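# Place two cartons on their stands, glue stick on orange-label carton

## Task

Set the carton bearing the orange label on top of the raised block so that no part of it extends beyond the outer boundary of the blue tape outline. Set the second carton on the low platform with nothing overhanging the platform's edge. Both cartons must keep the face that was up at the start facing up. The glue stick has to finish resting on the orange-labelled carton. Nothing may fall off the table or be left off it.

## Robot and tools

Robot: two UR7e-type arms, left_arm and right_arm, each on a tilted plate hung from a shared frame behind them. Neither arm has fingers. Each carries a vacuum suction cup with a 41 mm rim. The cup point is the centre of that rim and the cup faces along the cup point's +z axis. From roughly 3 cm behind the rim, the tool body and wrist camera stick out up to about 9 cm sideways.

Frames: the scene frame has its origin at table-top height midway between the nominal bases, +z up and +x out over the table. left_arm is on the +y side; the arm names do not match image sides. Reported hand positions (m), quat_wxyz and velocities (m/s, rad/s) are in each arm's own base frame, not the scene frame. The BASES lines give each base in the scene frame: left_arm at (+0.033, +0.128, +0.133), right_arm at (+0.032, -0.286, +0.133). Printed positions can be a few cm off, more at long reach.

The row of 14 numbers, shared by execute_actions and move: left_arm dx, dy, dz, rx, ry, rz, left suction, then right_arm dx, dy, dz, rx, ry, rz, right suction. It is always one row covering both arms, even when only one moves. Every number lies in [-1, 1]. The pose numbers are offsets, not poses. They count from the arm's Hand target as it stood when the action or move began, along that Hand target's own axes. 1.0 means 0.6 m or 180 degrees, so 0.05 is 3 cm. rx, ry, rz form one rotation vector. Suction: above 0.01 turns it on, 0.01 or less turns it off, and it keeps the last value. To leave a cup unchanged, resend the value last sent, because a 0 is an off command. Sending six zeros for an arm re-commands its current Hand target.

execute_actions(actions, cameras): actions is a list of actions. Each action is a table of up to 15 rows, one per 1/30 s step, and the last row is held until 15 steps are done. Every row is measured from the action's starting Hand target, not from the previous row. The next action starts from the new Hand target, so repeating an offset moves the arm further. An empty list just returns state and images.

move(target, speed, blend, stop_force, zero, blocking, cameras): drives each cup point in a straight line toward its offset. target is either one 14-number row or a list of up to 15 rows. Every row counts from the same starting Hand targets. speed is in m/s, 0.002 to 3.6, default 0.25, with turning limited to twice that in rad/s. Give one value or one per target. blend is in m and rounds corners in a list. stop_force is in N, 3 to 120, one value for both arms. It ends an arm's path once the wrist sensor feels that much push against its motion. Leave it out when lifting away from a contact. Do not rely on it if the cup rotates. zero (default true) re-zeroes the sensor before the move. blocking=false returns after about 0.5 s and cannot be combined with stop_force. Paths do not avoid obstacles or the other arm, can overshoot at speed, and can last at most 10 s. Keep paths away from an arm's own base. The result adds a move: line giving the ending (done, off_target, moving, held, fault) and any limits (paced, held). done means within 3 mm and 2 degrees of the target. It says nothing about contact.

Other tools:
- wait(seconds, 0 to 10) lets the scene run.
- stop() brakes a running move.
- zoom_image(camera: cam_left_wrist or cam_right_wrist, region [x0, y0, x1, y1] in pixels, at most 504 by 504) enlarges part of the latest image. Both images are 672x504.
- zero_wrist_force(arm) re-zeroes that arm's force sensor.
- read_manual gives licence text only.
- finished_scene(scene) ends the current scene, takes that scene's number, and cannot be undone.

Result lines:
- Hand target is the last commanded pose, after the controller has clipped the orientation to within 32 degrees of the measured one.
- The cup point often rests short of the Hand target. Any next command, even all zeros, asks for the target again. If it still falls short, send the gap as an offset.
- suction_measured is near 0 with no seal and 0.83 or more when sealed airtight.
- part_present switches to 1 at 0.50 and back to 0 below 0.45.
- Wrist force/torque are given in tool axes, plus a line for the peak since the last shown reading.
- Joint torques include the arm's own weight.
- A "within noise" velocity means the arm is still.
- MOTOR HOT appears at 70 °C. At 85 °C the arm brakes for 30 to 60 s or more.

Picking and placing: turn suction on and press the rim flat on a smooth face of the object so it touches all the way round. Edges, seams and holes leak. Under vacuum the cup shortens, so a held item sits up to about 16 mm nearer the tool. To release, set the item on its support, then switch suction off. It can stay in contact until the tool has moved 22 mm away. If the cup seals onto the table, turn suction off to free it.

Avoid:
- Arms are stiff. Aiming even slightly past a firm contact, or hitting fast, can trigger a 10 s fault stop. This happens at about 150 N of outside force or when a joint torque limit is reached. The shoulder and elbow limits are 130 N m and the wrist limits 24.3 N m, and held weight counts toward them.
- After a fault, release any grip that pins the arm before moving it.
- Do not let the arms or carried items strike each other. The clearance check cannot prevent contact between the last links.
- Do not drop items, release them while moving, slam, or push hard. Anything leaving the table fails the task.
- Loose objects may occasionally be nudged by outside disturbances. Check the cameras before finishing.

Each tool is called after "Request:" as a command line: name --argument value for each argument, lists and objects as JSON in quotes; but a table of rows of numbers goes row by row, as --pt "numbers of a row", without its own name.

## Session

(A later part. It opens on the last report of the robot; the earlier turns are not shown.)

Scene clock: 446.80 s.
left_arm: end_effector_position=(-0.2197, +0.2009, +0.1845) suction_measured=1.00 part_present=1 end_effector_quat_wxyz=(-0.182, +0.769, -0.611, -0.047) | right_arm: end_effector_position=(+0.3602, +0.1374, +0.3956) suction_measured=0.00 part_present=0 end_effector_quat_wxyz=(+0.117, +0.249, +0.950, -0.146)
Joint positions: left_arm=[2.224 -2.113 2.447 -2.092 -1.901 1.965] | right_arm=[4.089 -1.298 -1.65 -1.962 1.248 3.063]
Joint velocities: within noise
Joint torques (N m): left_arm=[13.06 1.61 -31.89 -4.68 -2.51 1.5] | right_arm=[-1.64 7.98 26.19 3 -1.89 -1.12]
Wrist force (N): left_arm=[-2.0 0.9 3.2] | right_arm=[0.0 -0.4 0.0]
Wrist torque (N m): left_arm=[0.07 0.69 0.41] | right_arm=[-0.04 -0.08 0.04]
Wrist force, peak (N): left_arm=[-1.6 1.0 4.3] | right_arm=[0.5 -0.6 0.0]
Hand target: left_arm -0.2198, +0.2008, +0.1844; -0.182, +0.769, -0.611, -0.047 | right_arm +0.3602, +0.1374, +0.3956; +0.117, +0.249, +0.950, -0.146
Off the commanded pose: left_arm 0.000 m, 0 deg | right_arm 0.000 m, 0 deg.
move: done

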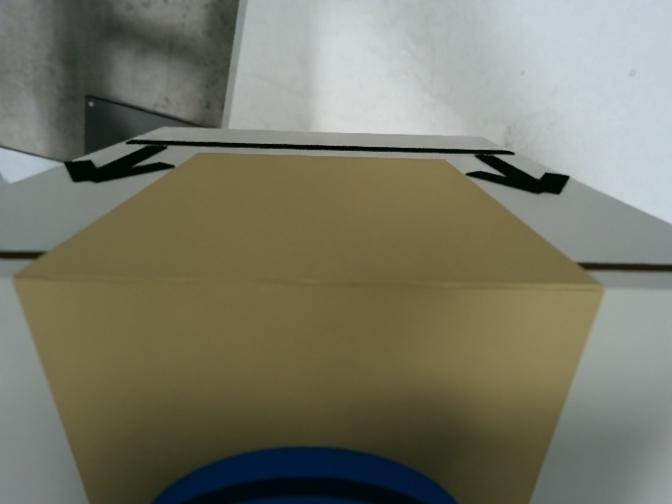

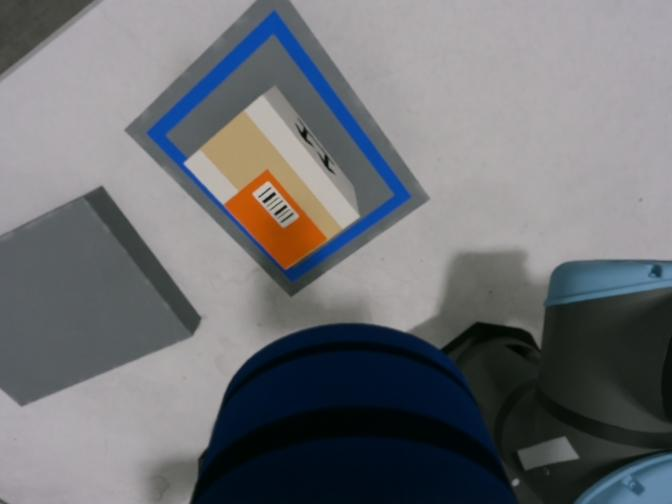

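Request:
move --target '[0,0,0.275,0,0,0,1,0,0,0,0,0,0,0]' --speed 0.12 --cameras '[]'

Request:
move --target '[0,0,0.09,0,0,0,1,0,0,0,0,0,0,0]' --speed 0.01 --stop_force 5 --cameras '["cam_left_wrist"]'

Scene clock: 453.87 s.
left_arm: end_effector_position=(-0.1950, +0.2563, +0.0311) suction_measured=1.00 part_present=1 end_effector_quat_wxyz=(-0.182, +0.769, -0.611, -0.047) | right_arm: end_effector_position=(+0.3602, +0.1374, +0.3956) suction_measured=0.00 part_present=0 end_effector_quat_wxyz=(+0.117, +0.249, +0.950, -0.146)
Joint positions: left_arm=[2.025 -1.617 2.711 -2.914 -1.858 1.761] | right_arm=[4.089 -1.298 -1.65 -1.962 1.248 3.063]
Joint velocities: within noise
Joint torques (N m): left_arm=[-2.77 -11.03 5.1 -4.45 2.41 -2.12] | right_arm=[-1.89 7.14 28.52 2.79 -1.68 -1.23]
Wrist force (N): left_arm=[-2.1 1.1 3.5] | right_arm=[0.3 -0.5 0.0]
Wrist torque (N m): left_arm=[0.10 0.70 0.37] | right_arm=[-0.06 -0.12 0.05]
Wrist force, peak (N): left_arm=[-2.2 0.9 4.3] | right_arm=[0.1 -0.6 0.3]
Hand target: left_arm -0.1950, +0.2564, +0.0311; -0.182, +0.769, -0.611, -0.047 | right_arm +0.3602, +0.1374, +0.3956; +0.117, +0.249, +0.950, -0.146
Off the commanded pose: left_arm 0.000 m, 0 deg | right_arm 0.000 m, 0 deg.
move: done
No camera images: "cameras" was empty.

Scene clock: 459.10 s.
left_arm: end_effector_position=(-0.1893, +0.2691, -0.0040) suction_measured=1.00 part_present=1 end_effector_quat_wxyz=(-0.182, +0.769, -0.611, -0.047) | right_arm: end_effector_position=(+0.3602, +0.1374, +0.3956) suction_measured=0.00 part_present=0 end_effector_quat_wxyz=(+0.117, +0.249, +0.950, -0.146)
Joint positions: left_arm=[1.985 -1.413 2.732 -3.15 -1.847 1.72] | right_arm=[4.089 -1.298 -1.65 -1.962 1.248 3.063]
Joint velocities: within noise
Joint torques (N m): left_arm=[17.81 -25.54 -12.45 -0.94 -2.29 1.52] | right_arm=[-0.92 8.61 30.69 2.84 -1.71 -1.06]
Wrist force (N): left_arm=[-3.2 -0.2 -4.1] | right_arm=[0.3 -0.5 0.1]
Wrist torque (N m): left_arm=[0.02 0.82 0.37] | right_arm=[-0.06 -0.13 0.04]
Wrist force, peak (N): left_arm=[3.7 -1.2 -33.1] | right_arm=[0.2 -0.7 0.0]
Hand target: left_arm -0.1893, +0.2691, -0.0040; -0.182, +0.769, -0.611, -0.047 (not the last commanded pose) | right_arm +0.3602, +0.1374, +0.3956; +0.117, +0.249, +0.950, -0.146
Off the commanded pose: left_arm 0.016 m, 0 deg | right_arm 0.000 m, 0 deg.
move: contact (left_arm)
Images, in order (width x height): cam_left_wrist 672x504.

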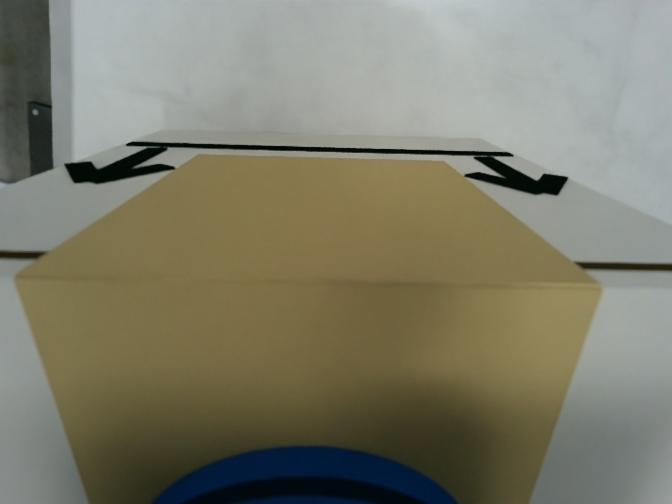

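Request:
move --pt "0 0.0623 -0.0067 0 0 0 1 0 0 0 0 0 0 0" --pt "0.219 0.0623 -0.0067 0 0 0 1 0 0 0 0 0 0 0" --speed 0.1

Scene clock: 476.20 s.
left_arm: end_effector_position=(-0.2098, +0.2029, -0.0270) suction_measured=1.00 part_present=1 end_effector_quat_wxyz=(-0.181, +0.769, -0.611, -0.046) | right_arm: end_effector_position=(+0.3602, +0.1374, +0.3956) suction_measured=0.00 part_present=0 end_effector_quat_wxyz=(+0.117, +0.249, +0.950, -0.146)
Joint positions: left_arm=[2.186 -1.333 2.795 -3.231 -1.893 1.925] | right_arm=[4.089 -1.298 -1.65 -1.962 1.248 3.063]
Joint velocities: within noise
Joint torques (N m): left_arm=[-1.79 -26.12 -13.16 -1.5 2.38 -2.18] | right_arm=[-1.69 8.71 32.04 2.59 -1.84 -1.11]
Wrist force (N): left_arm=[-2.1 1.0 3.3] | right_arm=[0.3 -0.4 0.0]
Wrist torque (N m): left_arm=[0.09 0.70 0.37] | right_arm=[-0.05 -0.12 0.04]
Wrist force, peak (N): left_arm=[-3.3 -0.5 -4.4] | right_arm=[0.3 -0.7 -0.1]
Hand target: left_arm -0.2098, +0.2031, -0.0270; -0.181, +0.769, -0.611, -0.046 (not the last commanded pose) | right_arm +0.3602, +0.1374, +0.3956; +0.117, +0.249, +0.950, -0.146
Off the commanded pose: left_arm 0.069 m, 0 deg | right_arm 0.000 m, 0 deg.
move: held (left_arm; a check stopped the path); path passed 1 of 2 targets; limits=held
pose unreachable (left arm): on one or more control steps of this call, first in action 0 (counted from 0), this arm could not follow its commanded pose, so it was not sent that pose on those steps. It may still have moved: this result reports where it is.
cause: moving toward the commanded pose would bring two parts of the arm too close to each other (joints 3 (elbow) and 4 (wrist 1) lie between them).

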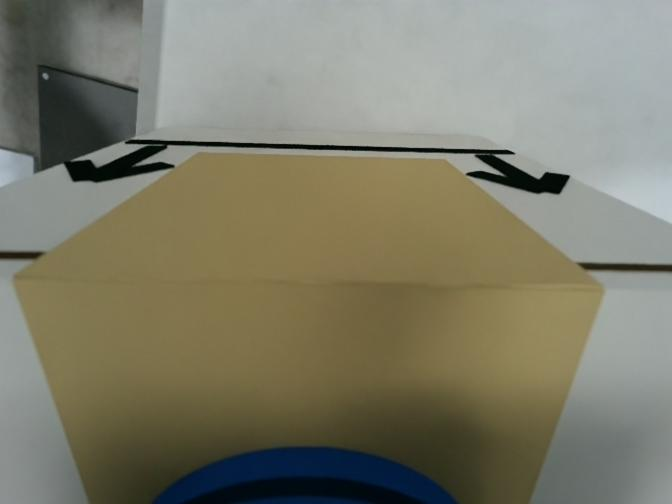

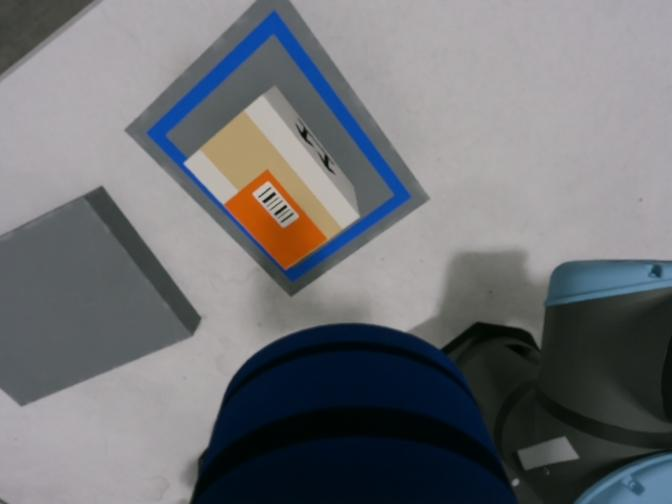

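Request:
move --pt "0 0 -0.3333 0 0 0 1 0 0 0 0 0 0 0" --pt "-0.1705 -0.201 -0.3333 0 0 0.12 1 0 0 0 0 0 0 0" --pt "-0.0925 -0.6978 -0.3333 0 0 0.36 1 0 0 0 0 0 0 0" --pt "0.4178 -1.0 -0.3333 0 0 0.543 1 0 0 0 0 0 0 0" --speed '[0.15,0.25,0.25,0.25]' --blend '[0.03,0.06,0.06,0]' --cameras '["cam_left_wrist"]'

Scene clock: 610.27 s.
left_arm: end_effector_position=(+0.3962, +0.0171, +0.2198) suction_measured=1.00 part_present=1 end_effector_quat_wxyz=(+0.085, -0.046, +0.981, +0.166) | right_arm: end_effector_position=(+0.3602, +0.1374, +0.3956) suction_measured=0.00 part_present=0 end_effector_quat_wxyz=(+0.117, +0.249, +0.950, -0.146)
Joint positions: left_arm=[-0.557 -1.9 2.178 -1.797 -1.198 0.911] | right_arm=[4.089 -1.298 -1.65 -1.962 1.248 3.063]
Joint velocities: within noise
Joint torques (N m): left_arm=[5.93 0.51 -33.52 -4.58 -2.57 1.51] | right_arm=[-1.4 6.95 32.29 2.25 -1.8 -1.05]
Wrist force (N): left_arm=[-2.1 0.9 3.2] | right_arm=[0.2 -0.4 0.2]
Wrist torque (N m): left_arm=[0.07 0.70 0.38] | right_arm=[-0.04 -0.12 0.04]
Wrist force, peak (N): left_arm=[-2.3 0.8 4.3] | right_arm=[0.3 -0.7 0.1]
Hand target: left_arm +0.3963, +0.0171, +0.2197; +0.085, -0.046, +0.981, +0.166 | right_arm +0.3602, +0.1374, +0.3956; +0.117, +0.249, +0.950, -0.146
Off the commanded pose: left_arm 0.000 m, 0 deg | right_arm 0.000 m, 0 deg.
move: done
Images, in order (width x height): cam_left_wrist 672x504.

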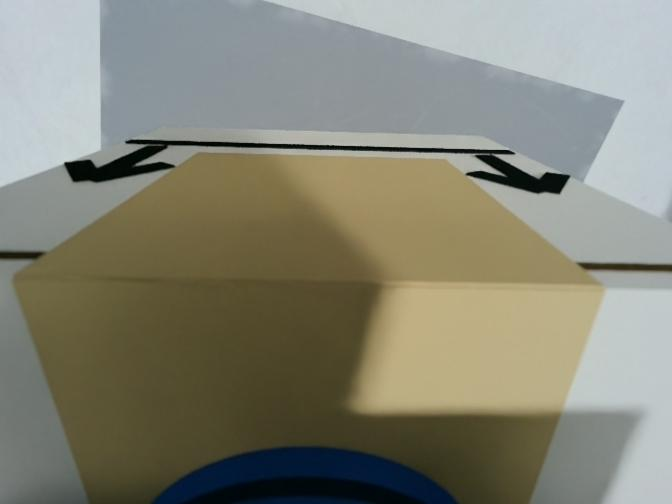

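Request:
move --target '[0,0,0.235,0,0,0,1,0,0,0,0,0,0,0]' --speed 0.15 --cameras '[]'

Request:
move --target '[0,0,0.05,0,0,0,1,0,0,0,0,0,0,0]' --speed 0.01 --stop_force 5 --cameras '[]'

Scene clock: 614.93 s.
left_arm: end_effector_position=(+0.4176, +0.0642, +0.0886) suction_measured=1.00 part_present=1 end_effector_quat_wxyz=(+0.085, -0.046, +0.981, +0.166) | right_arm: end_effector_position=(+0.3602, +0.1374, +0.3956) suction_measured=0.00 part_present=0 end_effector_quat_wxyz=(+0.117, +0.249, +0.950, -0.146)
Joint positions: left_arm=[-0.409 -1.645 2.391 -2.323 -1.195 1.07] | right_arm=[4.089 -1.298 -1.65 -1.962 1.248 3.063]
Joint velocities: within noise
Joint torques (N m): left_arm=[4.33 -8.27 -5.17 -4.73 -2.56 1.56] | right_arm=[-0.59 7.01 31.18 2.17 -1.75 -1.16]
Wrist force (N): left_arm=[-2.1 0.5 3.1] | right_arm=[0.4 -0.4 0.2]
Wrist torque (N m): left_arm=[0.02 0.69 0.38] | right_arm=[-0.05 -0.13 0.04]
Wrist force, peak (N): left_arm=[-1.9 0.7 4.3] | right_arm=[0.4 -0.6 0.1]
Hand target: left_arm +0.4177, +0.0642, +0.0886; +0.085, -0.046, +0.981, +0.166 | right_arm +0.3602, +0.1374, +0.3956; +0.117, +0.249, +0.950, -0.146
Off the commanded pose: left_arm 0.000 m, 0 deg | right_arm 0.000 m, 0 deg.
move: done
No camera images: "cameras" was empty.

Scene clock: 617.80 s.
left_arm: end_effector_position=(+0.4200, +0.0694, +0.0743) suction_measured=1.00 part_present=1 end_effector_quat_wxyz=(+0.085, -0.046, +0.981, +0.166) | right_arm: end_effector_position=(+0.3602, +0.1374, +0.3956) suction_measured=0.00 part_present=0 end_effector_quat_wxyz=(+0.117, +0.249, +0.950, -0.146)
Joint positions: left_arm=[-0.393 -1.603 2.406 -2.386 -1.195 1.087] | right_arm=[4.089 -1.298 -1.65 -1.962 1.248 3.063]
Joint velocities: within noise
Joint torques (N m): left_arm=[-14.51 -21.3 -24.42 -1.04 -0.38 -2.14] | right_arm=[-0.48 6.23 32.28 2.25 -1.69 -0.88]
Wrist force (N): left_arm=[-4.1 1.3 -2.9] | right_arm=[0.4 -0.6 0.2]
Wrist torque (N m): left_arm=[0.02 0.80 0.38] | right_arm=[-0.07 -0.14 0.04]
Wrist force, peak (N): left_arm=[3.8 3.2 -25.1] | right_arm=[0.3 -0.7 0.2]
Hand target: left_arm +0.4200, +0.0694, +0.0743; +0.085, -0.046, +0.981, +0.166 (not the last commanded pose) | right_arm +0.3602, +0.1374, +0.3956; +0.117, +0.249, +0.950, -0.146
Off the commanded pose: left_arm 0.015 m, 0 deg | right_arm 0.000 m, 0 deg.
move: contact (left_arm)
No camera images: "cameras" was empty.

Request:
execute_actions --actions '[[[0,0,0,0,0,0,0,0,0,0,0,0,0,0]],[[0,0,0,0,0,0,0,0,0,0,0,0,0,0]]]' --cameras '[]'

Request:
move --pt "0 0 -0.07 0 0 0 0 0 0 0 0 0 0 0" --pt "0 0 -0.3 0 0 0 0 0 0 0 0 0 0 0" --pt "0.3373 0.4455 -0.358 0.06 -0.07 -0.15 0 0 0 0 0 0 0 0" --pt "0.9085 0.4518 -0.3417 0.2057 -0.2356 -0.5053 0 0 0 0 0 0 0 0" --speed '[0.05,0.25,0.25,0.25]' --blend '[0,0.05,0.06,0]'

Scene clock: 641.93 s.
left_arm: end_effector_position=(+0.4200, +0.0693, +0.0743) suction_measured=0.00 part_present=0 end_effector_quat_wxyz=(+0.085, -0.046, +0.981, +0.166) | right_arm: end_effector_position=(+0.3602, +0.1374, +0.3956) suction_measured=0.00 part_present=0 end_effector_quat_wxyz=(+0.117, +0.249, +0.950, -0.146)
Joint positions: left_arm=[-0.393 -1.603 2.406 -2.386 -1.195 1.087] | right_arm=[4.089 -1.298 -1.65 -1.962 1.248 3.063]
Joint velocities: within noise
Joint torques (N m): left_arm=[-0.8 2.87 1.41 0.36 2.22 -2.05] | right_arm=[0.01 7.1 31.25 1.97 -1.66 -0.83]
Wrist force (N): left_arm=[5.0 3.6 -33.3] | right_arm=[0.1 -0.5 0.0]
Wrist torque (N m): left_arm=[0.12 0.63 0.38] | right_arm=[-0.06 -0.10 0.04]
Wrist force, peak (N): left_arm=[5.2 3.4 -33.5] | right_arm=[0.2 -0.7 0.0]
Hand target: left_arm +0.4200, +0.0694, +0.0743; +0.085, -0.046, +0.981, +0.166 | right_arm +0.3602, +0.1374, +0.3956; +0.117, +0.249, +0.950, -0.146
Off the commanded pose: left_arm 0.000 m, 0 deg | right_arm 0.000 m, 0 deg.
Step readings (end_effector_position of left_arm | right_arm):
0: (+0.4200, +0.0694, +0.0743) | (+0.3602, +0.1374, +0.3956)
1: (+0.4200, +0.0694, +0.0743) | (+0.3602, +0.1374, +0.3956)
2: (+0.4200, +0.0694, +0.0743) | (+0.3602, +0.1374, +0.3956)
4: (+0.4200, +0.0693, +0.0744) | (+0.3602, +0.1374, +0.3956)
8: (+0.4201, +0.0693, +0.0744) | (+0.3602, +0.1374, +0.3956)
15: (+0.4200, +0.0693, +0.0743) | (+0.3602, +0.1374, +0.3956)
16: (+0.4200, +0.0693, +0.0743) | (+0.3602, +0.1374, +0.3956)
17: (+0.4200, +0.0693, +0.0743) | (+0.3602, +0.1374, +0.3956)
19: (+0.4200, +0.0693, +0.0743) | (+0.3602, +0.1374, +0.3956)
23: (+0.4200, +0.0693, +0.0743) | (+0.3602, +0.1374, +0.3956)
30: (+0.4200, +0.0693, +0.0743) | (+0.3602, +0.1374, +0.3956)
No camera images: "cameras" was empty.

Scene clock: 648.07 s.
left_arm: end_effector_position=(-0.1779, +0.2223, +0.2524) suction_measured=0.00 part_present=0 end_effector_quat_wxyz=(-0.490, +0.621, -0.572, +0.217) | right_arm: end_effector_position=(+0.3602, +0.1374, +0.3956) suction_measured=0.00 part_present=0 end_effector_quat_wxyz=(+0.117, +0.249, +0.950, -0.146)
Joint positions: left_arm=[2.476 -1.678 2.085 -1.187 -2.49 2.802] | right_arm=[4.089 -1.298 -1.65 -1.962 1.248 3.063]
Joint velocities: within noise
Joint torques (N m): left_arm=[17.62 -11.89 -27.4 0.63 2.16 1.49] | right_arm=[-0.47 6.37 31.79 1.73 -1.63 -0.5]
Wrist force (N): left_arm=[-2.2 -1.0 -1.0] | right_arm=[0.3 -0.6 0.1]
Wrist torque (N m): left_arm=[-0.25 0.61 0.00] | right_arm=[-0.07 -0.12 0.04]
Wrist force, peak (N): left_arm=[5.0 3.4 -33.5] | right_arm=[0.5 -0.6 0.3]
Hand target: left_arm -0.1779, +0.2223, +0.2524; -0.490, +0.621, -0.572, +0.217 | right_arm +0.3602, +0.1374, +0.3956; +0.117, +0.249, +0.950, -0.146
Off the commanded pose: left_arm 0.000 m, 0 deg | right_arm 0.000 m, 0 deg.
move: done

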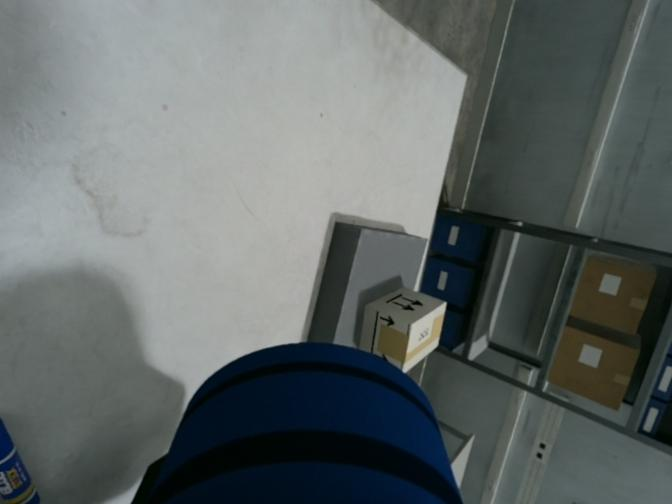

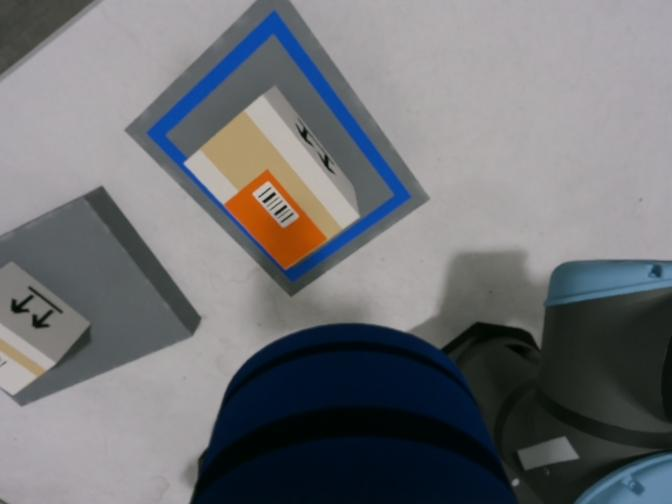

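Request:
zoom_image --camera "cam_left_wrist" --region '[0, 384, 120, 504]'

Scaled by 4.200.

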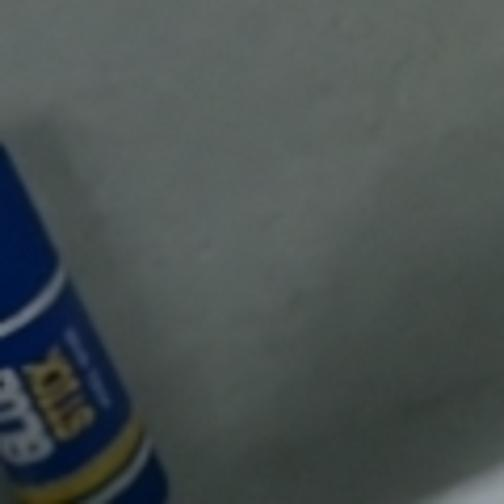

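Request:
move --pt "0.226 0.3832 0.062 0 0 0 0 0 0 0 0 0 0 0" --pt "0.3445 0.453 0.2437 0 0 0 0 0 0 0 0 0 0 0" --speed '[0.2,0.1]' --blend '[0.02,0]'

Scene clock: 665.43 s.
left_arm: end_effector_position=(-0.1693, +0.1267, -0.0663) suction_measured=0.00 part_present=0 end_effector_quat_wxyz=(-0.490, +0.620, -0.572, +0.219) | right_arm: end_effector_position=(+0.3602, +0.1374, +0.3956) suction_measured=0.00 part_present=0 end_effector_quat_wxyz=(+0.117, +0.249, +0.950, -0.146)
Joint positions: left_arm=[2.683 -0.954 2.396 -2.066 -2.331 3.006] | right_arm=[4.089 -1.298 -1.65 -1.962 1.248 3.063]
Joint velocities: within noise
Joint torques (N m): left_arm=[20.35 -34.91 -13.75 1.12 2.22 1.54] | right_arm=[0.09 6.61 30.01 1.64 -1.59 -0.8]
Wrist force (N): left_arm=[-2.5 -1.0 -1.1] | right_arm=[0.3 -0.5 0.1]
Wrist torque (N m): left_arm=[-0.25 0.65 0.01] | right_arm=[-0.05 -0.11 0.04]
Wrist force, peak (N): left_arm=[-3.0 -2.1 -1.3] | right_arm=[0.3 -0.8 0.1]
Hand target: left_arm -0.1693, +0.1268, -0.0662; -0.490, +0.620, -0.572, +0.219 (not the last commanded pose) | right_arm +0.3602, +0.1374, +0.3956; +0.117, +0.249, +0.950, -0.146
Off the commanded pose: left_arm 0.047 m, 0 deg | right_arm 0.000 m, 0 deg.
move: held (left_arm; a check stopped the path); path passed 1 of 2 targets; limits=held
pose unreachable (left arm): on one or more control steps of this call, first in action 0 (counted from 0), this arm could not follow its commanded pose, so it was not sent that pose on those steps. It may still have moved: this result reports where it is.
cause: moving toward the commanded pose would bring two parts of the arm too close to each other (its base or mounting and another part of the arm, with joints 1 (shoulder pan) to 6 (wrist 3) between them).

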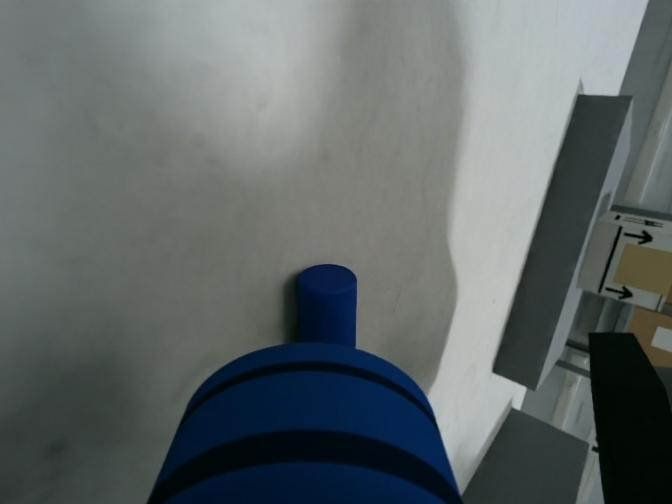

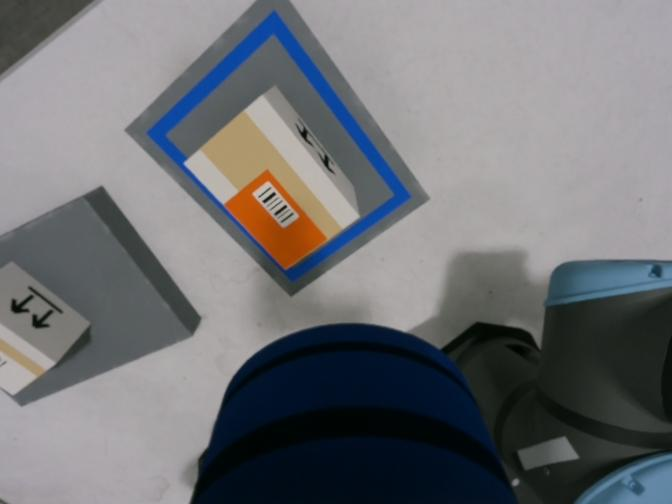

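Request:
move --pt "-0.1443 -0.0933 -0.138 0 0 0 0 0 0 0 0 0 0 0" --pt "-0.3352 -0.4575 -0.196 0 0 0 0 0 0 0 0 0 0 0" --pt "-0.2448 -0.8482 0.1658 -0.14 0.165 0.35 0 0 0 0 0 0 0 0" --pt "0.2283 -0.988 0.3327 -0.2057 0.2356 0.5053 0 0 0 0 0 0 0 0" --speed '[0.2,0.3,0.3,0.3]' --blend '[0.02,0.06,0.06,0]' --cameras '["cam_left_wrist"]'

Scene clock: 717.10 s.
left_arm: end_effector_position=(+0.3244, -0.0080, +0.3185) suction_measured=0.00 part_present=0 end_effector_quat_wxyz=(+0.087, -0.045, +0.981, +0.166) | right_arm: end_effector_position=(+0.3602, +0.1374, +0.3956) suction_measured=0.00 part_present=0 end_effector_quat_wxyz=(+0.117, +0.249, +0.950, -0.146)
Joint positions: left_arm=[-0.77 -2.116 2.02 -1.345 -1.216 0.686] | right_arm=[4.089 -1.298 -1.65 -1.962 1.248 3.063]
Joint velocities: within noise
Joint torques (N m): left_arm=[7.41 12.13 -32.64 -1.17 2.41 -2.24] | right_arm=[-0.52 6.41 29.58 1.28 -1.61 -0.83]
Wrist force (N): left_arm=[-2.2 1.1 -1.2] | right_arm=[0.4 -0.5 0.2]
Wrist torque (N m): left_arm=[0.07 0.78 0.39] | right_arm=[-0.06 -0.14 0.04]
Wrist force, peak (N): left_arm=[-2.9 -1.2 -1.4] | right_arm=[0.4 -0.7 0.3]
Hand target: left_arm +0.3244, -0.0080, +0.3185; +0.087, -0.045, +0.981, +0.166 | right_arm +0.3602, +0.1374, +0.3956; +0.117, +0.249, +0.950, -0.146
Off the commanded pose: left_arm 0.000 m, 0 deg | right_arm 0.000 m, 0 deg.
move: done
Images, in order (width x height): cam_left_wrist 672x504.

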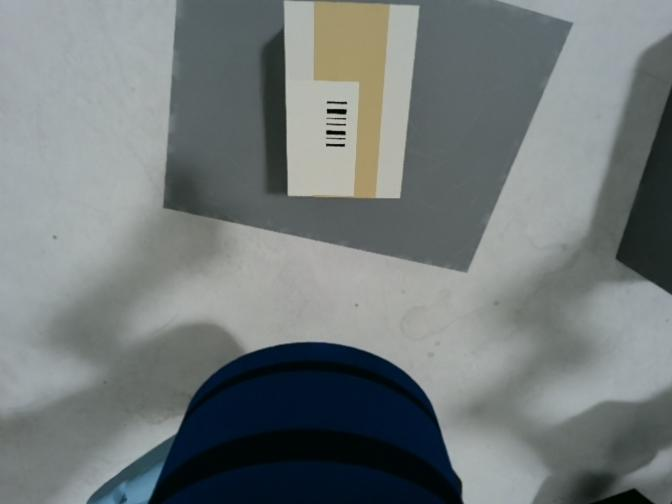

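Request:
move --pt "-0.1441 0.1186 -0.0446 -0.0938 -0.1148 0 0 0 0 0 0 0 0 0" --pt "-0.2448 0.2008 -0.1466 -0.1744 -0.2133 0 0 0 0 0 0 0 0 0" --pt "-0.3015 0.2471 -0.2714 -0.2449 -0.2995 0 0 0 0 0 0 0 0 0" --pt "-0.3217 0.2634 -0.4138 -0.3154 -0.3857 0 0 0 0 0 0 0 0 0" --pt "-0.3028 0.2478 -0.5564 -0.3859 -0.4719 0.0005 0 0 0 0 0 0 0 0" --speed 0.25 --cameras '["cam_left_wrist"]'

Scene clock: 734.40 s.
left_arm: end_effector_position=(+0.4336, +0.0312, +0.7098) suction_measured=0.00 part_present=0 end_effector_quat_wxyz=(+0.647, +0.035, +0.424, +0.632) | right_arm: end_effector_position=(+0.3602, +0.1374, +0.3956) suction_measured=0.00 part_present=0 end_effector_quat_wxyz=(+0.117, +0.249, +0.950, -0.146)
Joint positions: left_arm=[-0.771 -2.117 2.02 -1.343 0.699 0.686] | right_arm=[4.089 -1.298 -1.65 -1.962 1.248 3.063]
Joint velocities: within noise
Joint torques (N m): left_arm=[7.77 12.61 -31.87 -1.26 4.11 -2.19] | right_arm=[0.45 7.71 29.45 1.16 -1.53 -0.56]
Wrist force (N): left_arm=[-5.1 3.0 1.5] | right_arm=[0.2 -0.6 0.2]
Wrist torque (N m): left_arm=[0.92 0.80 0.92] | right_arm=[-0.08 -0.12 0.04]
Wrist force, peak (N): left_arm=[-5.5 3.3 1.5] | right_arm=[0.3 -0.7 0.3]
Hand target: left_arm +0.4335, +0.0311, +0.7098; +0.647, +0.035, +0.424, +0.632 | right_arm +0.3602, +0.1374, +0.3956; +0.117, +0.249, +0.950, -0.146
Off the commanded pose: left_arm 0.000 m, 0 deg | right_arm 0.000 m, 0 deg.
move: done
Images, in order (width x height): cam_left_wrist 672x504.

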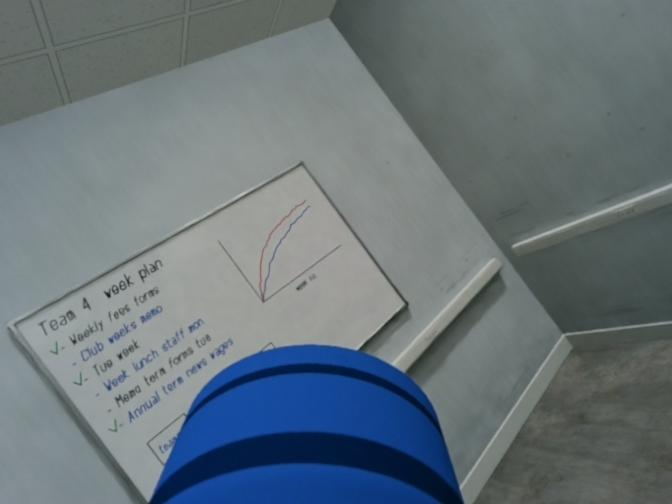

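Request:
move --pt "-0.0003 -0.144 -0.0767 0.0831 -0.0679 0.1275 0 0 0 0 0 0 0 0" --pt "0.0702 -0.2498 -0.179 0.1662 -0.1359 0.2549 0 0 0 0 0 0 0 0" --pt "0.1926 -0.2889 -0.2797 0.2493 -0.2038 0.3824 0 0 0 0 0 0 0 0" --speed 0.25 --cameras '[]'

Request:
move --pt "-0.0003 -0.144 -0.0767 0.0831 -0.0679 0.1275 0 0 0 0 0 0 0 0" --pt "0.0702 -0.2498 -0.179 0.1662 -0.1359 0.2549 0 0 0 0 0 0 0 0" --pt "0.1926 -0.2889 -0.2797 0.2493 -0.2038 0.3824 0 0 0 0 0 0 0 0" --speed 0.25 --cameras '["cam_left_wrist"]'

Scene clock: 753.43 s.
left_arm: end_effector_position=(+0.4524, +0.0126, +0.4437) suction_measured=0.00 part_present=0 end_effector_quat_wxyz=(+0.226, +0.665, +0.317, +0.638) | right_arm: end_effector_position=(+0.3602, +0.1374, +0.3956) suction_measured=0.00 part_present=0 end_effector_quat_wxyz=(+0.117, +0.249, +0.950, -0.146)
Joint positions: left_arm=[-0.772 -2.117 2.02 0.229 0.698 0.684] | right_arm=[4.089 -1.298 -1.65 -1.962 1.248 3.063]
Joint velocities: within noise
Joint torques (N m): left_arm=[-10.75 13.34 -30.62 0.36 -2.22 -2.12] | right_arm=[0.96 5.9 30.18 0.96 -1.45 -0.56]
Wrist force (N): left_arm=[-1.3 2.8 1.3] | right_arm=[0.5 -0.4 0.1]
Wrist torque (N m): left_arm=[0.72 0.19 0.61] | right_arm=[-0.04 -0.15 0.04]
Wrist force, peak (N): left_arm=[-5.2 3.4 1.8] | right_arm=[0.5 -0.7 0.3]
Hand target: left_arm +0.4523, +0.0126, +0.4436; +0.226, +0.665, +0.317, +0.638 | right_arm +0.3602, +0.1374, +0.3956; +0.117, +0.249, +0.950, -0.146
Off the commanded pose: left_arm 0.000 m, 0 deg | right_arm 0.000 m, 0 deg.
move: done
No camera images: "cameras" was empty.

Scene clock: 757.70 s.
left_arm: end_effector_position=(+0.2613, +0.1979, +0.4171) suction_measured=0.00 part_present=0 end_effector_quat_wxyz=(-0.328, +0.905, +0.025, +0.270) | right_arm: end_effector_position=(+0.3602, +0.1374, +0.3956) suction_measured=0.00 part_present=0 end_effector_quat_wxyz=(+0.117, +0.249, +0.950, -0.146)
Joint positions: left_arm=[-0.772 -2.118 2.021 1.801 0.701 0.682] | right_arm=[4.089 -1.298 -1.65 -1.962 1.248 3.063]
Joint velocities: within noise
Joint torques (N m): left_arm=[-10 3.66 -3.74 4.3 -3.29 -2.11] | right_arm=[0.93 5.48 28.72 0.94 -1.34 -0.63]
Wrist force (N): left_arm=[-1.0 -0.2 -0.9] | right_arm=[0.3 -0.5 0.2]
Wrist torque (N m): left_arm=[-0.14 0.41 0.10] | right_arm=[-0.06 -0.13 0.04]
Wrist force, peak (N): left_arm=[-1.3 3.0 1.4] | right_arm=[0.4 -0.7 0.3]
Hand target: left_arm +0.2612, +0.1979, +0.4171; -0.328, +0.905, +0.025, +0.270 | right_arm +0.3602, +0.1374, +0.3956; +0.117, +0.249, +0.950, -0.146
Off the commanded pose: left_arm 0.000 m, 0 deg | right_arm 0.000 m, 0 deg.
move: done
Images, in order (width x height): cam_left_wrist 672x504.

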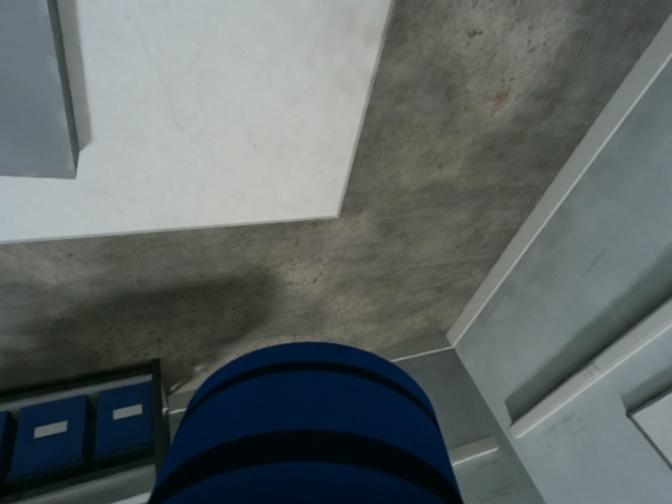

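Request:
move --target '[-0.0573,0.5088,0.2053,-0.1031,-0.1284,-0.0005,0,0,0,0,0,0,0,0]' --speed 0.25 --cameras '["cam_left_wrist"]'

Scene clock: 769.33 s.
left_arm: end_effector_position=(+0.3576, +0.0381, +0.1439) suction_measured=0.00 part_present=0 end_effector_quat_wxyz=(-0.167, +0.981, +0.047, +0.085) | right_arm: end_effector_position=(+0.3602, +0.1374, +0.3956) suction_measured=0.00 part_present=0 end_effector_quat_wxyz=(+0.117, +0.249, +0.950, -0.146)
Joint positions: left_arm=[-0.567 -1.419 1.991 1.056 1.198 0.898] | right_arm=[4.089 -1.298 -1.65 -1.962 1.248 3.063]
Joint velocities: within noise
Joint torques (N m): left_arm=[2.12 -12.01 -25.83 1.14 2.42 1.33] | right_arm=[1.21 5.67 28.14 1.02 -1.37 -0.37]
Wrist force (N): left_arm=[-2.0 0.8 -0.9] | right_arm=[0.3 -0.6 0.3]
Wrist torque (N m): left_arm=[0.06 0.77 0.39] | right_arm=[-0.07 -0.13 0.04]
Wrist force, peak (N): left_arm=[-2.3 0.8 -0.9] | right_arm=[0.5 -0.6 0.3]
Hand target: left_arm +0.3576, +0.0381, +0.1438; -0.167, +0.981, +0.047, +0.084 | right_arm +0.3602, +0.1374, +0.3956; +0.117, +0.249, +0.950, -0.146
Off the commanded pose: left_arm 0.000 m, 0 deg | right_arm 0.000 m, 0 deg.
move: done
Images, in order (width x height): cam_left_wrist 672x504.

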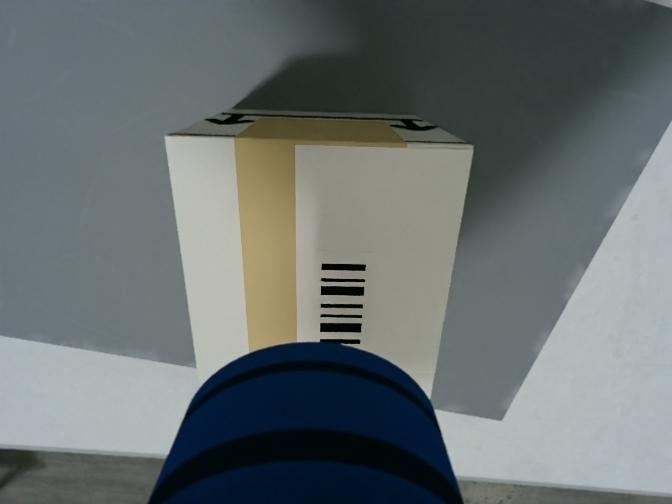

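Request:
move --target '[0,0,0.085,0,0,0,0,0,0,0,0,0,0,0]' --speed 0.12 --cameras '[]'

Request:
move --target '[0,0,0.052,0,0,0,1,0,0,0,0,0,0,0]' --speed 0.012 --stop_force 6 --cameras '["cam_left_wrist"]'

Scene clock: 773.73 s.
left_arm: end_effector_position=(+0.3653, +0.0552, +0.0965) suction_measured=0.00 part_present=0 end_effector_quat_wxyz=(-0.167, +0.981, +0.047, +0.084) | right_arm: end_effector_position=(+0.3602, +0.1374, +0.3956) suction_measured=0.00 part_present=0 end_effector_quat_wxyz=(+0.117, +0.249, +0.950, -0.146)
Joint positions: left_arm=[-0.504 -1.336 2.029 0.911 1.195 0.965] | right_arm=[4.089 -1.298 -1.65 -1.962 1.248 3.063]
Joint velocities: within noise
Joint torques (N m): left_arm=[-0.18 -14.6 0.14 1.09 -0.9 1.48] | right_arm=[0.77 6.58 28.1 0.98 -1.59 -0.49]
Wrist force (N): left_arm=[-2.1 1.0 -0.6] | right_arm=[0.4 -0.5 0.2]
Wrist torque (N m): left_arm=[0.09 0.79 0.39] | right_arm=[-0.06 -0.14 0.04]
Wrist force, peak (N): left_arm=[-2.5 0.7 -1.0] | right_arm=[0.4 -0.7 0.4]
Hand target: left_arm +0.3653, +0.0552, +0.0964; -0.167, +0.981, +0.047, +0.084 | right_arm +0.3602, +0.1374, +0.3956; +0.117, +0.249, +0.950, -0.146
Off the commanded pose: left_arm 0.000 m, 0 deg | right_arm 0.000 m, 0 deg.
move: done
No camera images: "cameras" was empty.

Scene clock: 777.30 s.
left_arm: end_effector_position=(+0.3700, +0.0657, +0.0674) suction_measured=0.99 part_present=1 end_effector_quat_wxyz=(-0.167, +0.981, +0.047, +0.084) | right_arm: end_effector_position=(+0.3602, +0.1374, +0.3956) suction_measured=0.00 part_present=0 end_effector_quat_wxyz=(+0.117, +0.249, +0.950, -0.146)
Joint positions: left_arm=[-0.466 -1.279 2.045 0.823 1.194 1.006] | right_arm=[4.089 -1.298 -1.65 -1.962 1.248 3.063]
Joint velocities: within noise
Joint torques (N m): left_arm=[-0.1 -18.33 -0.19 1.53 -2.57 1.41] | right_arm=[0.67 5.7 27.15 0.94 -1.42 -0.54]
Wrist force (N): left_arm=[-2.0 0.7 3.1] | right_arm=[0.3 -0.5 0.3]
Wrist torque (N m): left_arm=[0.04 0.64 0.39] | right_arm=[-0.06 -0.12 0.04]
Wrist force, peak (N): left_arm=[0.1 0.9 5.1] | right_arm=[0.3 -0.6 0.6]
Hand target: left_arm +0.3700, +0.0657, +0.0674; -0.167, +0.981, +0.047, +0.084 | right_arm +0.3602, +0.1374, +0.3956; +0.117, +0.249, +0.950, -0.146
Off the commanded pose: left_arm 0.000 m, 0 deg | right_arm 0.000 m, 0 deg.
move: done
Images, in order (width x height): cam_left_wrist 672x504.

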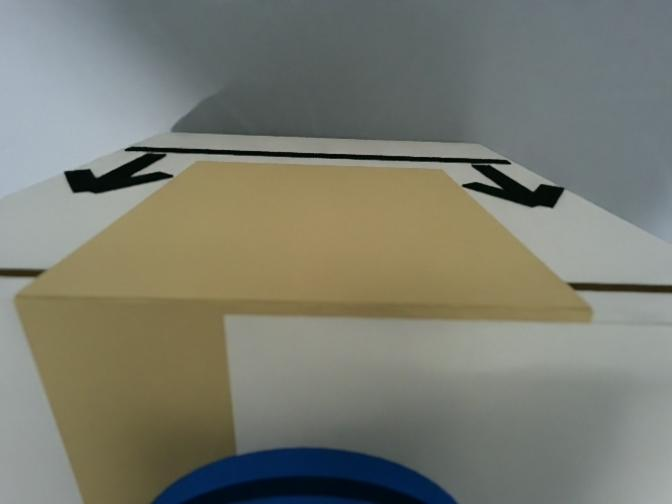

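Request:
move --pt "0 0 -0.3333 0 0 0 1 0 0 0 0 0 0 0" --pt "-0.2835 -0.4655 -0.3333 0 0 0.12 1 0 0 0 0 0 0 0" --pt "-0.7817 -0.5128 -0.3333 0 0 0.33 1 0 0 0 0 0 0 0" --pt "-0.9267 -0.4307 -0.3333 0 0 0.458 1 0 0 0 0 0 0 0" --speed '[0.12,0.22,0.22,0.22]' --blend '[0.02,0.06,0.06,0]'

Scene clock: 789.47 s.
left_arm: end_effector_position=(-0.2367, +0.2060, +0.2352) suction_measured=0.99 part_present=1 end_effector_quat_wxyz=(-0.181, +0.769, -0.611, -0.047) | right_arm: end_effector_position=(+0.3602, +0.1374, +0.3956) suction_measured=0.00 part_present=0 end_effector_quat_wxyz=(+0.117, +0.249, +0.950, -0.146)
Joint positions: left_arm=[2.262 -1.598 1.863 1.132 1.907 5.147] | right_arm=[4.089 -1.298 -1.65 -1.962 1.248 3.063]
Joint velocities: within noise
Joint torques (N m): left_arm=[18.42 -16.57 -27.28 4.7 2.47 1.54] | right_arm=[2.23 6.21 26.66 0.9 -1.45 -0.39]
Wrist force (N): left_arm=[-2.2 0.9 3.1] | right_arm=[0.3 -0.6 0.3]
Wrist torque (N m): left_arm=[0.07 0.66 0.39] | right_arm=[-0.07 -0.12 0.04]
Wrist force, peak (N): left_arm=[-2.0 0.6 4.2] | right_arm=[0.5 -0.8 0.4]
Hand target: left_arm -0.2367, +0.2060, +0.2352; -0.181, +0.769, -0.611, -0.047 | right_arm +0.3602, +0.1374, +0.3956; +0.117, +0.249, +0.950, -0.146
Off the commanded pose: left_arm 0.000 m, 0 deg | right_arm 0.000 m, 0 deg.
move: done

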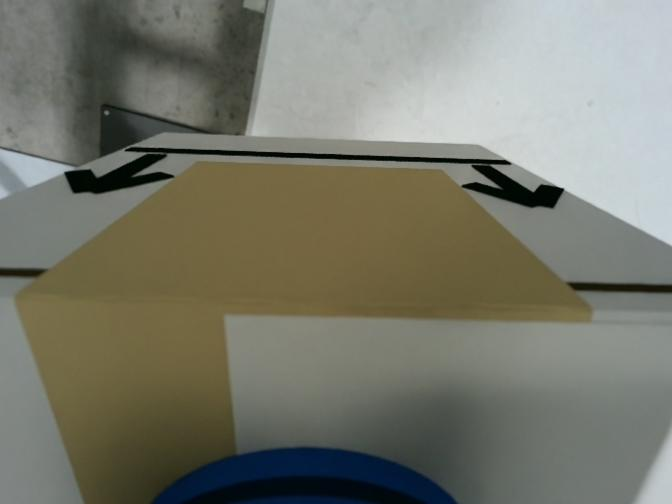

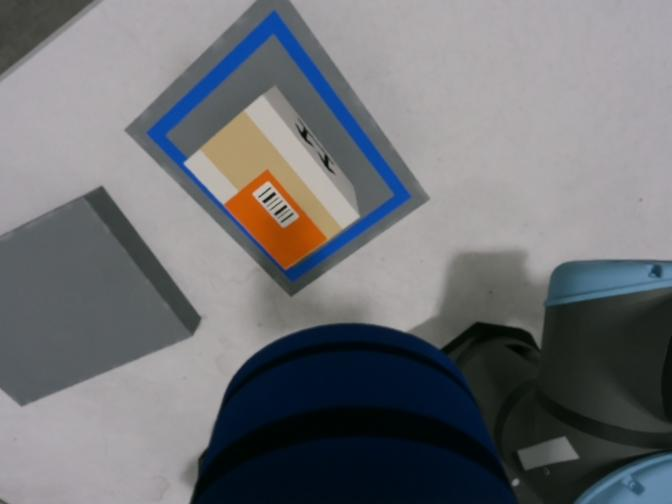

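Request:
move --pt "0 0.074 0.411 0 0 0 1 0 0 0 0 0 0 0" --pt "0.2592 0.074 0.411 0 0 0 1 0 0 0 0 0 0 0" --speed '[0.15,0.1]' --cameras '["cam_left_wrist"]'

Scene clock: 799.73 s.
left_arm: end_effector_position=(-0.2036, +0.1371, -0.0495) suction_measured=0.99 part_present=1 end_effector_quat_wxyz=(-0.181, +0.769, -0.611, -0.047) | right_arm: end_effector_position=(+0.3602, +0.1374, +0.3956) suction_measured=0.00 part_present=0 end_effector_quat_wxyz=(+0.117, +0.249, +0.950, -0.146)
Joint positions: left_arm=[2.354 -1.198 2.372 0.256 1.921 5.243] | right_arm=[4.089 -1.298 -1.65 -1.962 1.248 3.063]
Joint velocities: within noise
Joint torques (N m): left_arm=[28.18 -5.02 31.82 8.66 -4.09 1.56] | right_arm=[1.65 4.31 26.54 0.99 -1.56 -0.21]
Wrist force (N): left_arm=[-51.0 -6.2 -3.4] | right_arm=[0.4 -0.3 0.3]
Wrist torque (N m): left_arm=[-0.12 1.85 0.40] | right_arm=[-0.04 -0.13 0.04]
Wrist force, peak (N): left_arm=[-61.9 -6.9 -8.2] | right_arm=[0.6 -0.8 0.4]
Hand target: left_arm -0.2036, +0.1370, -0.0496; -0.181, +0.769, -0.611, -0.047 | right_arm +0.3602, +0.1374, +0.3956; +0.117, +0.249, +0.950, -0.146
Off the commanded pose: left_arm 0.000 m, 0 deg | right_arm 0.000 m, 0 deg.
move: done
Images, in order (width x height): cam_left_wrist 672x504.

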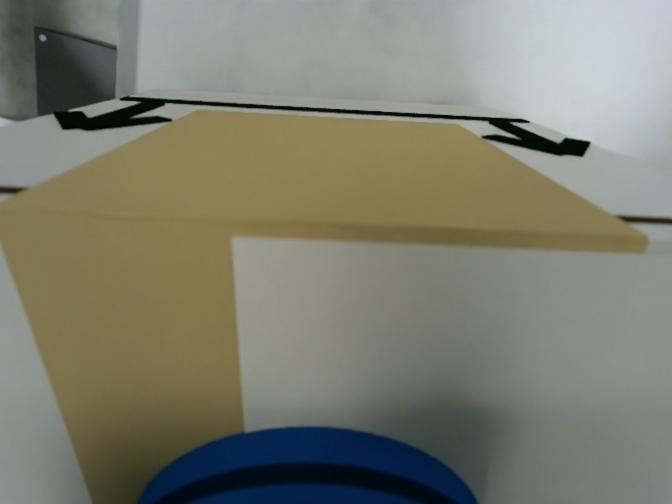

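Request:
move --target '[-0.02,0,0,0,0,0,1,0,0,0,0,0,0,0]' --speed 0.03 --cameras '["cam_left_wrist"]'

Scene clock: 803.93 s.
left_arm: end_effector_position=(-0.2065, +0.1480, -0.0461) suction_measured=0.99 part_present=1 end_effector_quat_wxyz=(-0.181, +0.769, -0.611, -0.047) | right_arm: end_effector_position=(+0.3602, +0.1374, +0.3956) suction_measured=0.00 part_present=0 end_effector_quat_wxyz=(+0.117, +0.249, +0.950, -0.146)
Joint positions: left_arm=[2.328 -1.203 2.354 0.269 1.918 5.216] | right_arm=[4.089 -1.298 -1.65 -1.962 1.248 3.063]
Joint velocities: within noise
Joint torques (N m): left_arm=[1.38 -32.13 -12.92 4.7 -2.63 -2.17] | right_arm=[2.32 4.94 26.58 0.95 -1.33 -0.16]
Wrist force (N): left_arm=[-2.2 0.8 3.3] | right_arm=[0.4 -0.5 0.2]
Wrist torque (N m): left_arm=[0.06 0.65 0.37] | right_arm=[-0.05 -0.13 0.04]
Wrist force, peak (N): left_arm=[-51.7 -6.3 -3.6] | right_arm=[0.5 -0.7 0.4]
Hand target: left_arm -0.2066, +0.1481, -0.0460; -0.181, +0.769, -0.611, -0.047 | right_arm +0.3602, +0.1374, +0.3956; +0.117, +0.249, +0.950, -0.146
Off the commanded pose: left_arm 0.000 m, 0 deg | right_arm 0.000 m, 0 deg.
move: done
Images, in order (width x height): cam_left_wrist 672x504.

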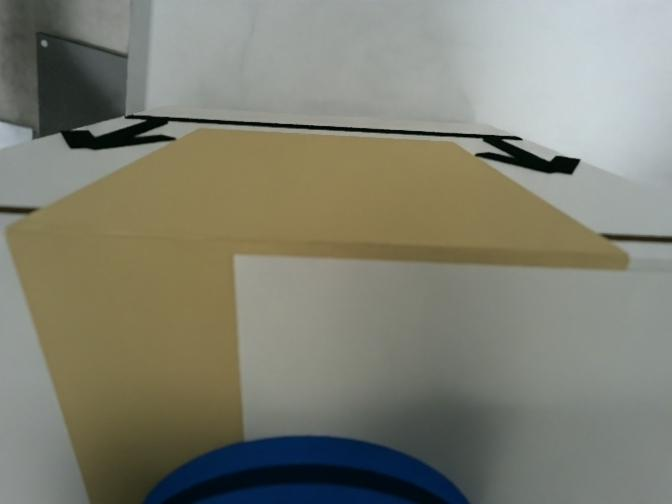

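Request:
execute_actions --actions '[[[0,-0.0009,0,0,0,0,1,0,0,0,0,0,0,0],[0,-0.0037,0,0,0,0,1,0,0,0,0,0,0,0],[0,-0.0083,0,0,0,0,1,0,0,0,0,0,0,0],[0,-0.0148,0,0,0,0,1,0,0,0,0,0,0,0],[0,-0.0232,0,0,0,0,1,0,0,0,0,0,0,0],[0,-0.0333,0,0,0,0,1,0,0,0,0,0,0,0],[0,-0.0453,0,0,0,0,1,0,0,0,0,0,0,0],[0,-0.0593,0,0,0,0,1,0,0,0,0,0,0,0],[0,-0.075,0,0,0,0,1,0,0,0,0,0,0,0],[0,-0.0917,0,0,0,0,1,0,0,0,0,0,0,0],[0,-0.1067,0,0,0,0,1,0,0,0,0,0,0,0],[0,-0.1215,0,0,0,0,1,0,0,0,0,0,0,0],[0,-0.1327,0,0,0,0,1,0,0,0,0,0,0,0],[0,-0.14,0,0,0,0,1,0,0,0,0,0,0,0],[0,-0.1437,0,0,0,0,1,0,0,0,0,0,0,0]]]'

Scene clock: 816.87 s.
left_arm: end_effector_position=(-0.1289, +0.1589, -0.0295) suction_measured=0.99 part_present=1 end_effector_quat_wxyz=(-0.198, +0.762, -0.615, -0.035) | right_arm: end_effector_position=(+0.3602, +0.1374, +0.3956) suction_measured=0.00 part_present=0 end_effector_quat_wxyz=(+0.117, +0.249, +0.950, -0.146)
Joint positions: left_arm=[1.977 -1.406 2.547 0.174 1.887 4.865] | right_arm=[4.089 -1.298 -1.65 -1.962 1.248 3.063]
Joint velocities: within noise
Joint torques (N m): left_arm=[-1.9 -26.05 11.57 1.88 -2.42 -2.21] | right_arm=[2.69 4.78 27.46 0.96 -1.39 -0.21]
Wrist force (N): left_arm=[-2.2 0.9 3.3] | right_arm=[0.3 -0.5 0.4]
Wrist torque (N m): left_arm=[0.04 0.64 0.38] | right_arm=[-0.06 -0.12 0.04]
Wrist force, peak (N): left_arm=[-2.2 1.9 3.2] | right_arm=[0.5 -0.7 0.4]
Hand target: left_arm -0.1241, +0.1642, -0.0269; -0.181, +0.769, -0.611, -0.047 | right_arm +0.3602, +0.1374, +0.3956; +0.117, +0.249, +0.950, -0.146
Off the commanded pose: left_arm 0.008 m, 2 deg | right_arm 0.000 m, 0 deg.
Step readings (end_effector_position of left_arm | right_arm):
0: (-0.2066, +0.1481, -0.0460) | (+0.3602, +0.1374, +0.3956)
1: (-0.2066, +0.1481, -0.0460) | (+0.3602, +0.1374, +0.3956)
2: (-0.2066, +0.1482, -0.0460) | (+0.3602, +0.1374, +0.3956)
4: (-0.2056, +0.1485, -0.0457) | (+0.3602, +0.1374, +0.3956)
8: (-0.1971, +0.1497, -0.0439) | (+0.3602, +0.1374, +0.3956)
15: (-0.1552, +0.1546, -0.0351) | (+0.3602, +0.1374, +0.3956)

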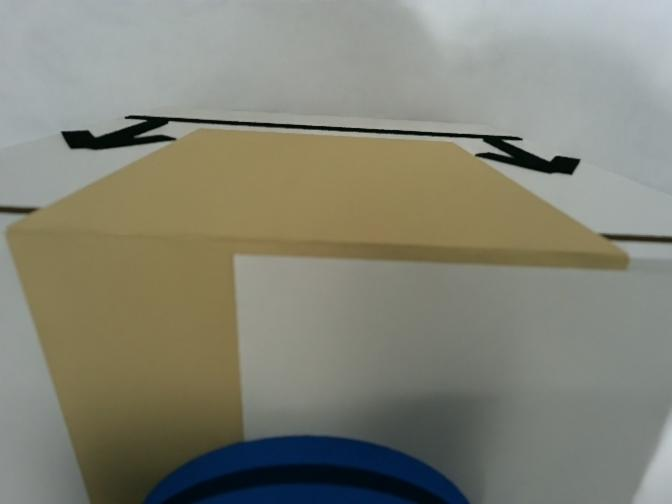

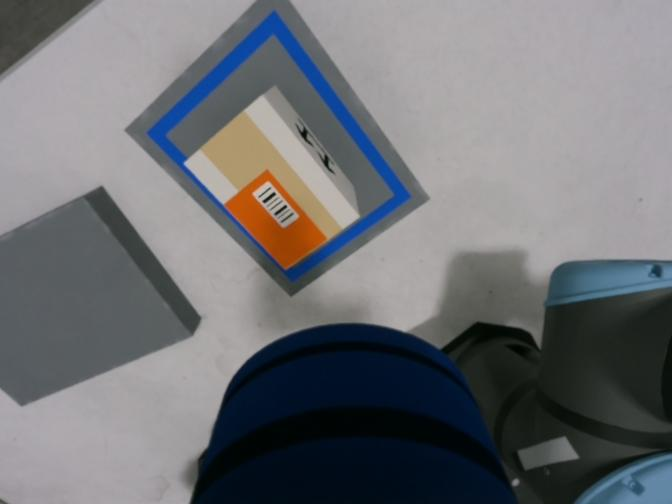

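Request:
move --target '[0,0,0,0,0,0,1,0.308,0.209,0,0,0,-0.1,0]' --cameras '["cam_right_wrist"]'

Scene clock: 821.33 s.
left_arm: end_effector_position=(-0.1241, +0.1642, -0.0269) suction_measured=0.99 part_present=1 end_effector_quat_wxyz=(-0.181, +0.769, -0.611, -0.047) | right_arm: end_effector_position=(+0.2669, +0.3227, +0.3137) suction_measured=0.00 part_present=0 end_effector_quat_wxyz=(+0.092, +0.097, +0.978, -0.163)
Joint positions: left_arm=[1.849 -1.471 2.58 0.166 1.81 4.728] | right_arm=[4.488 -1.478 -1.689 -1.853 1.349 3.149]
Joint velocities: within noise
Joint torques (N m): left_arm=[-2.07 -25.17 11.61 1.83 -2.44 -2.15] | right_arm=[14.36 -1.74 35.67 4 1.99 -1.3]
Wrist force (N): left_arm=[-1.9 0.6 3.5] | right_arm=[0.4 -0.6 0.7]
Wrist torque (N m): left_arm=[0.03 0.61 0.38] | right_arm=[-0.07 -0.12 0.05]
Wrist force, peak (N): left_arm=[-2.2 0.8 3.6] | right_arm=[-0.9 -1.7 0.2]
Hand target: left_arm -0.1241, +0.1642, -0.0269; -0.181, +0.769, -0.611, -0.047 | right_arm +0.2668, +0.3229, +0.3136; +0.092, +0.097, +0.978, -0.163
Off the commanded pose: left_arm 0.000 m, 0 deg | right_arm 0.000 m, 0 deg.
move: done
Images, in order (width x height): cam_right_wrist 672x504.

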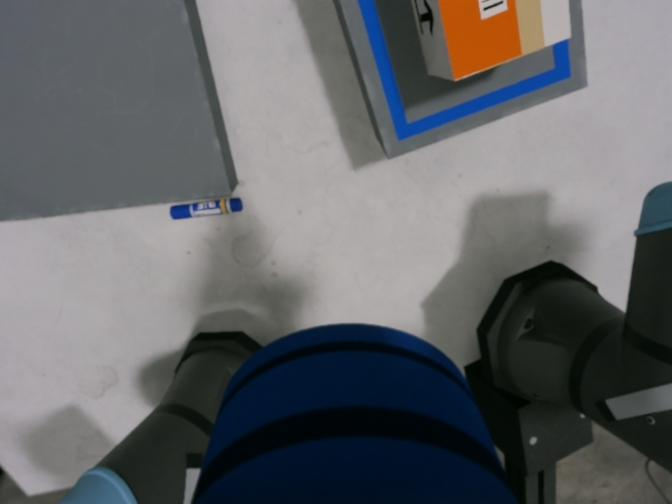

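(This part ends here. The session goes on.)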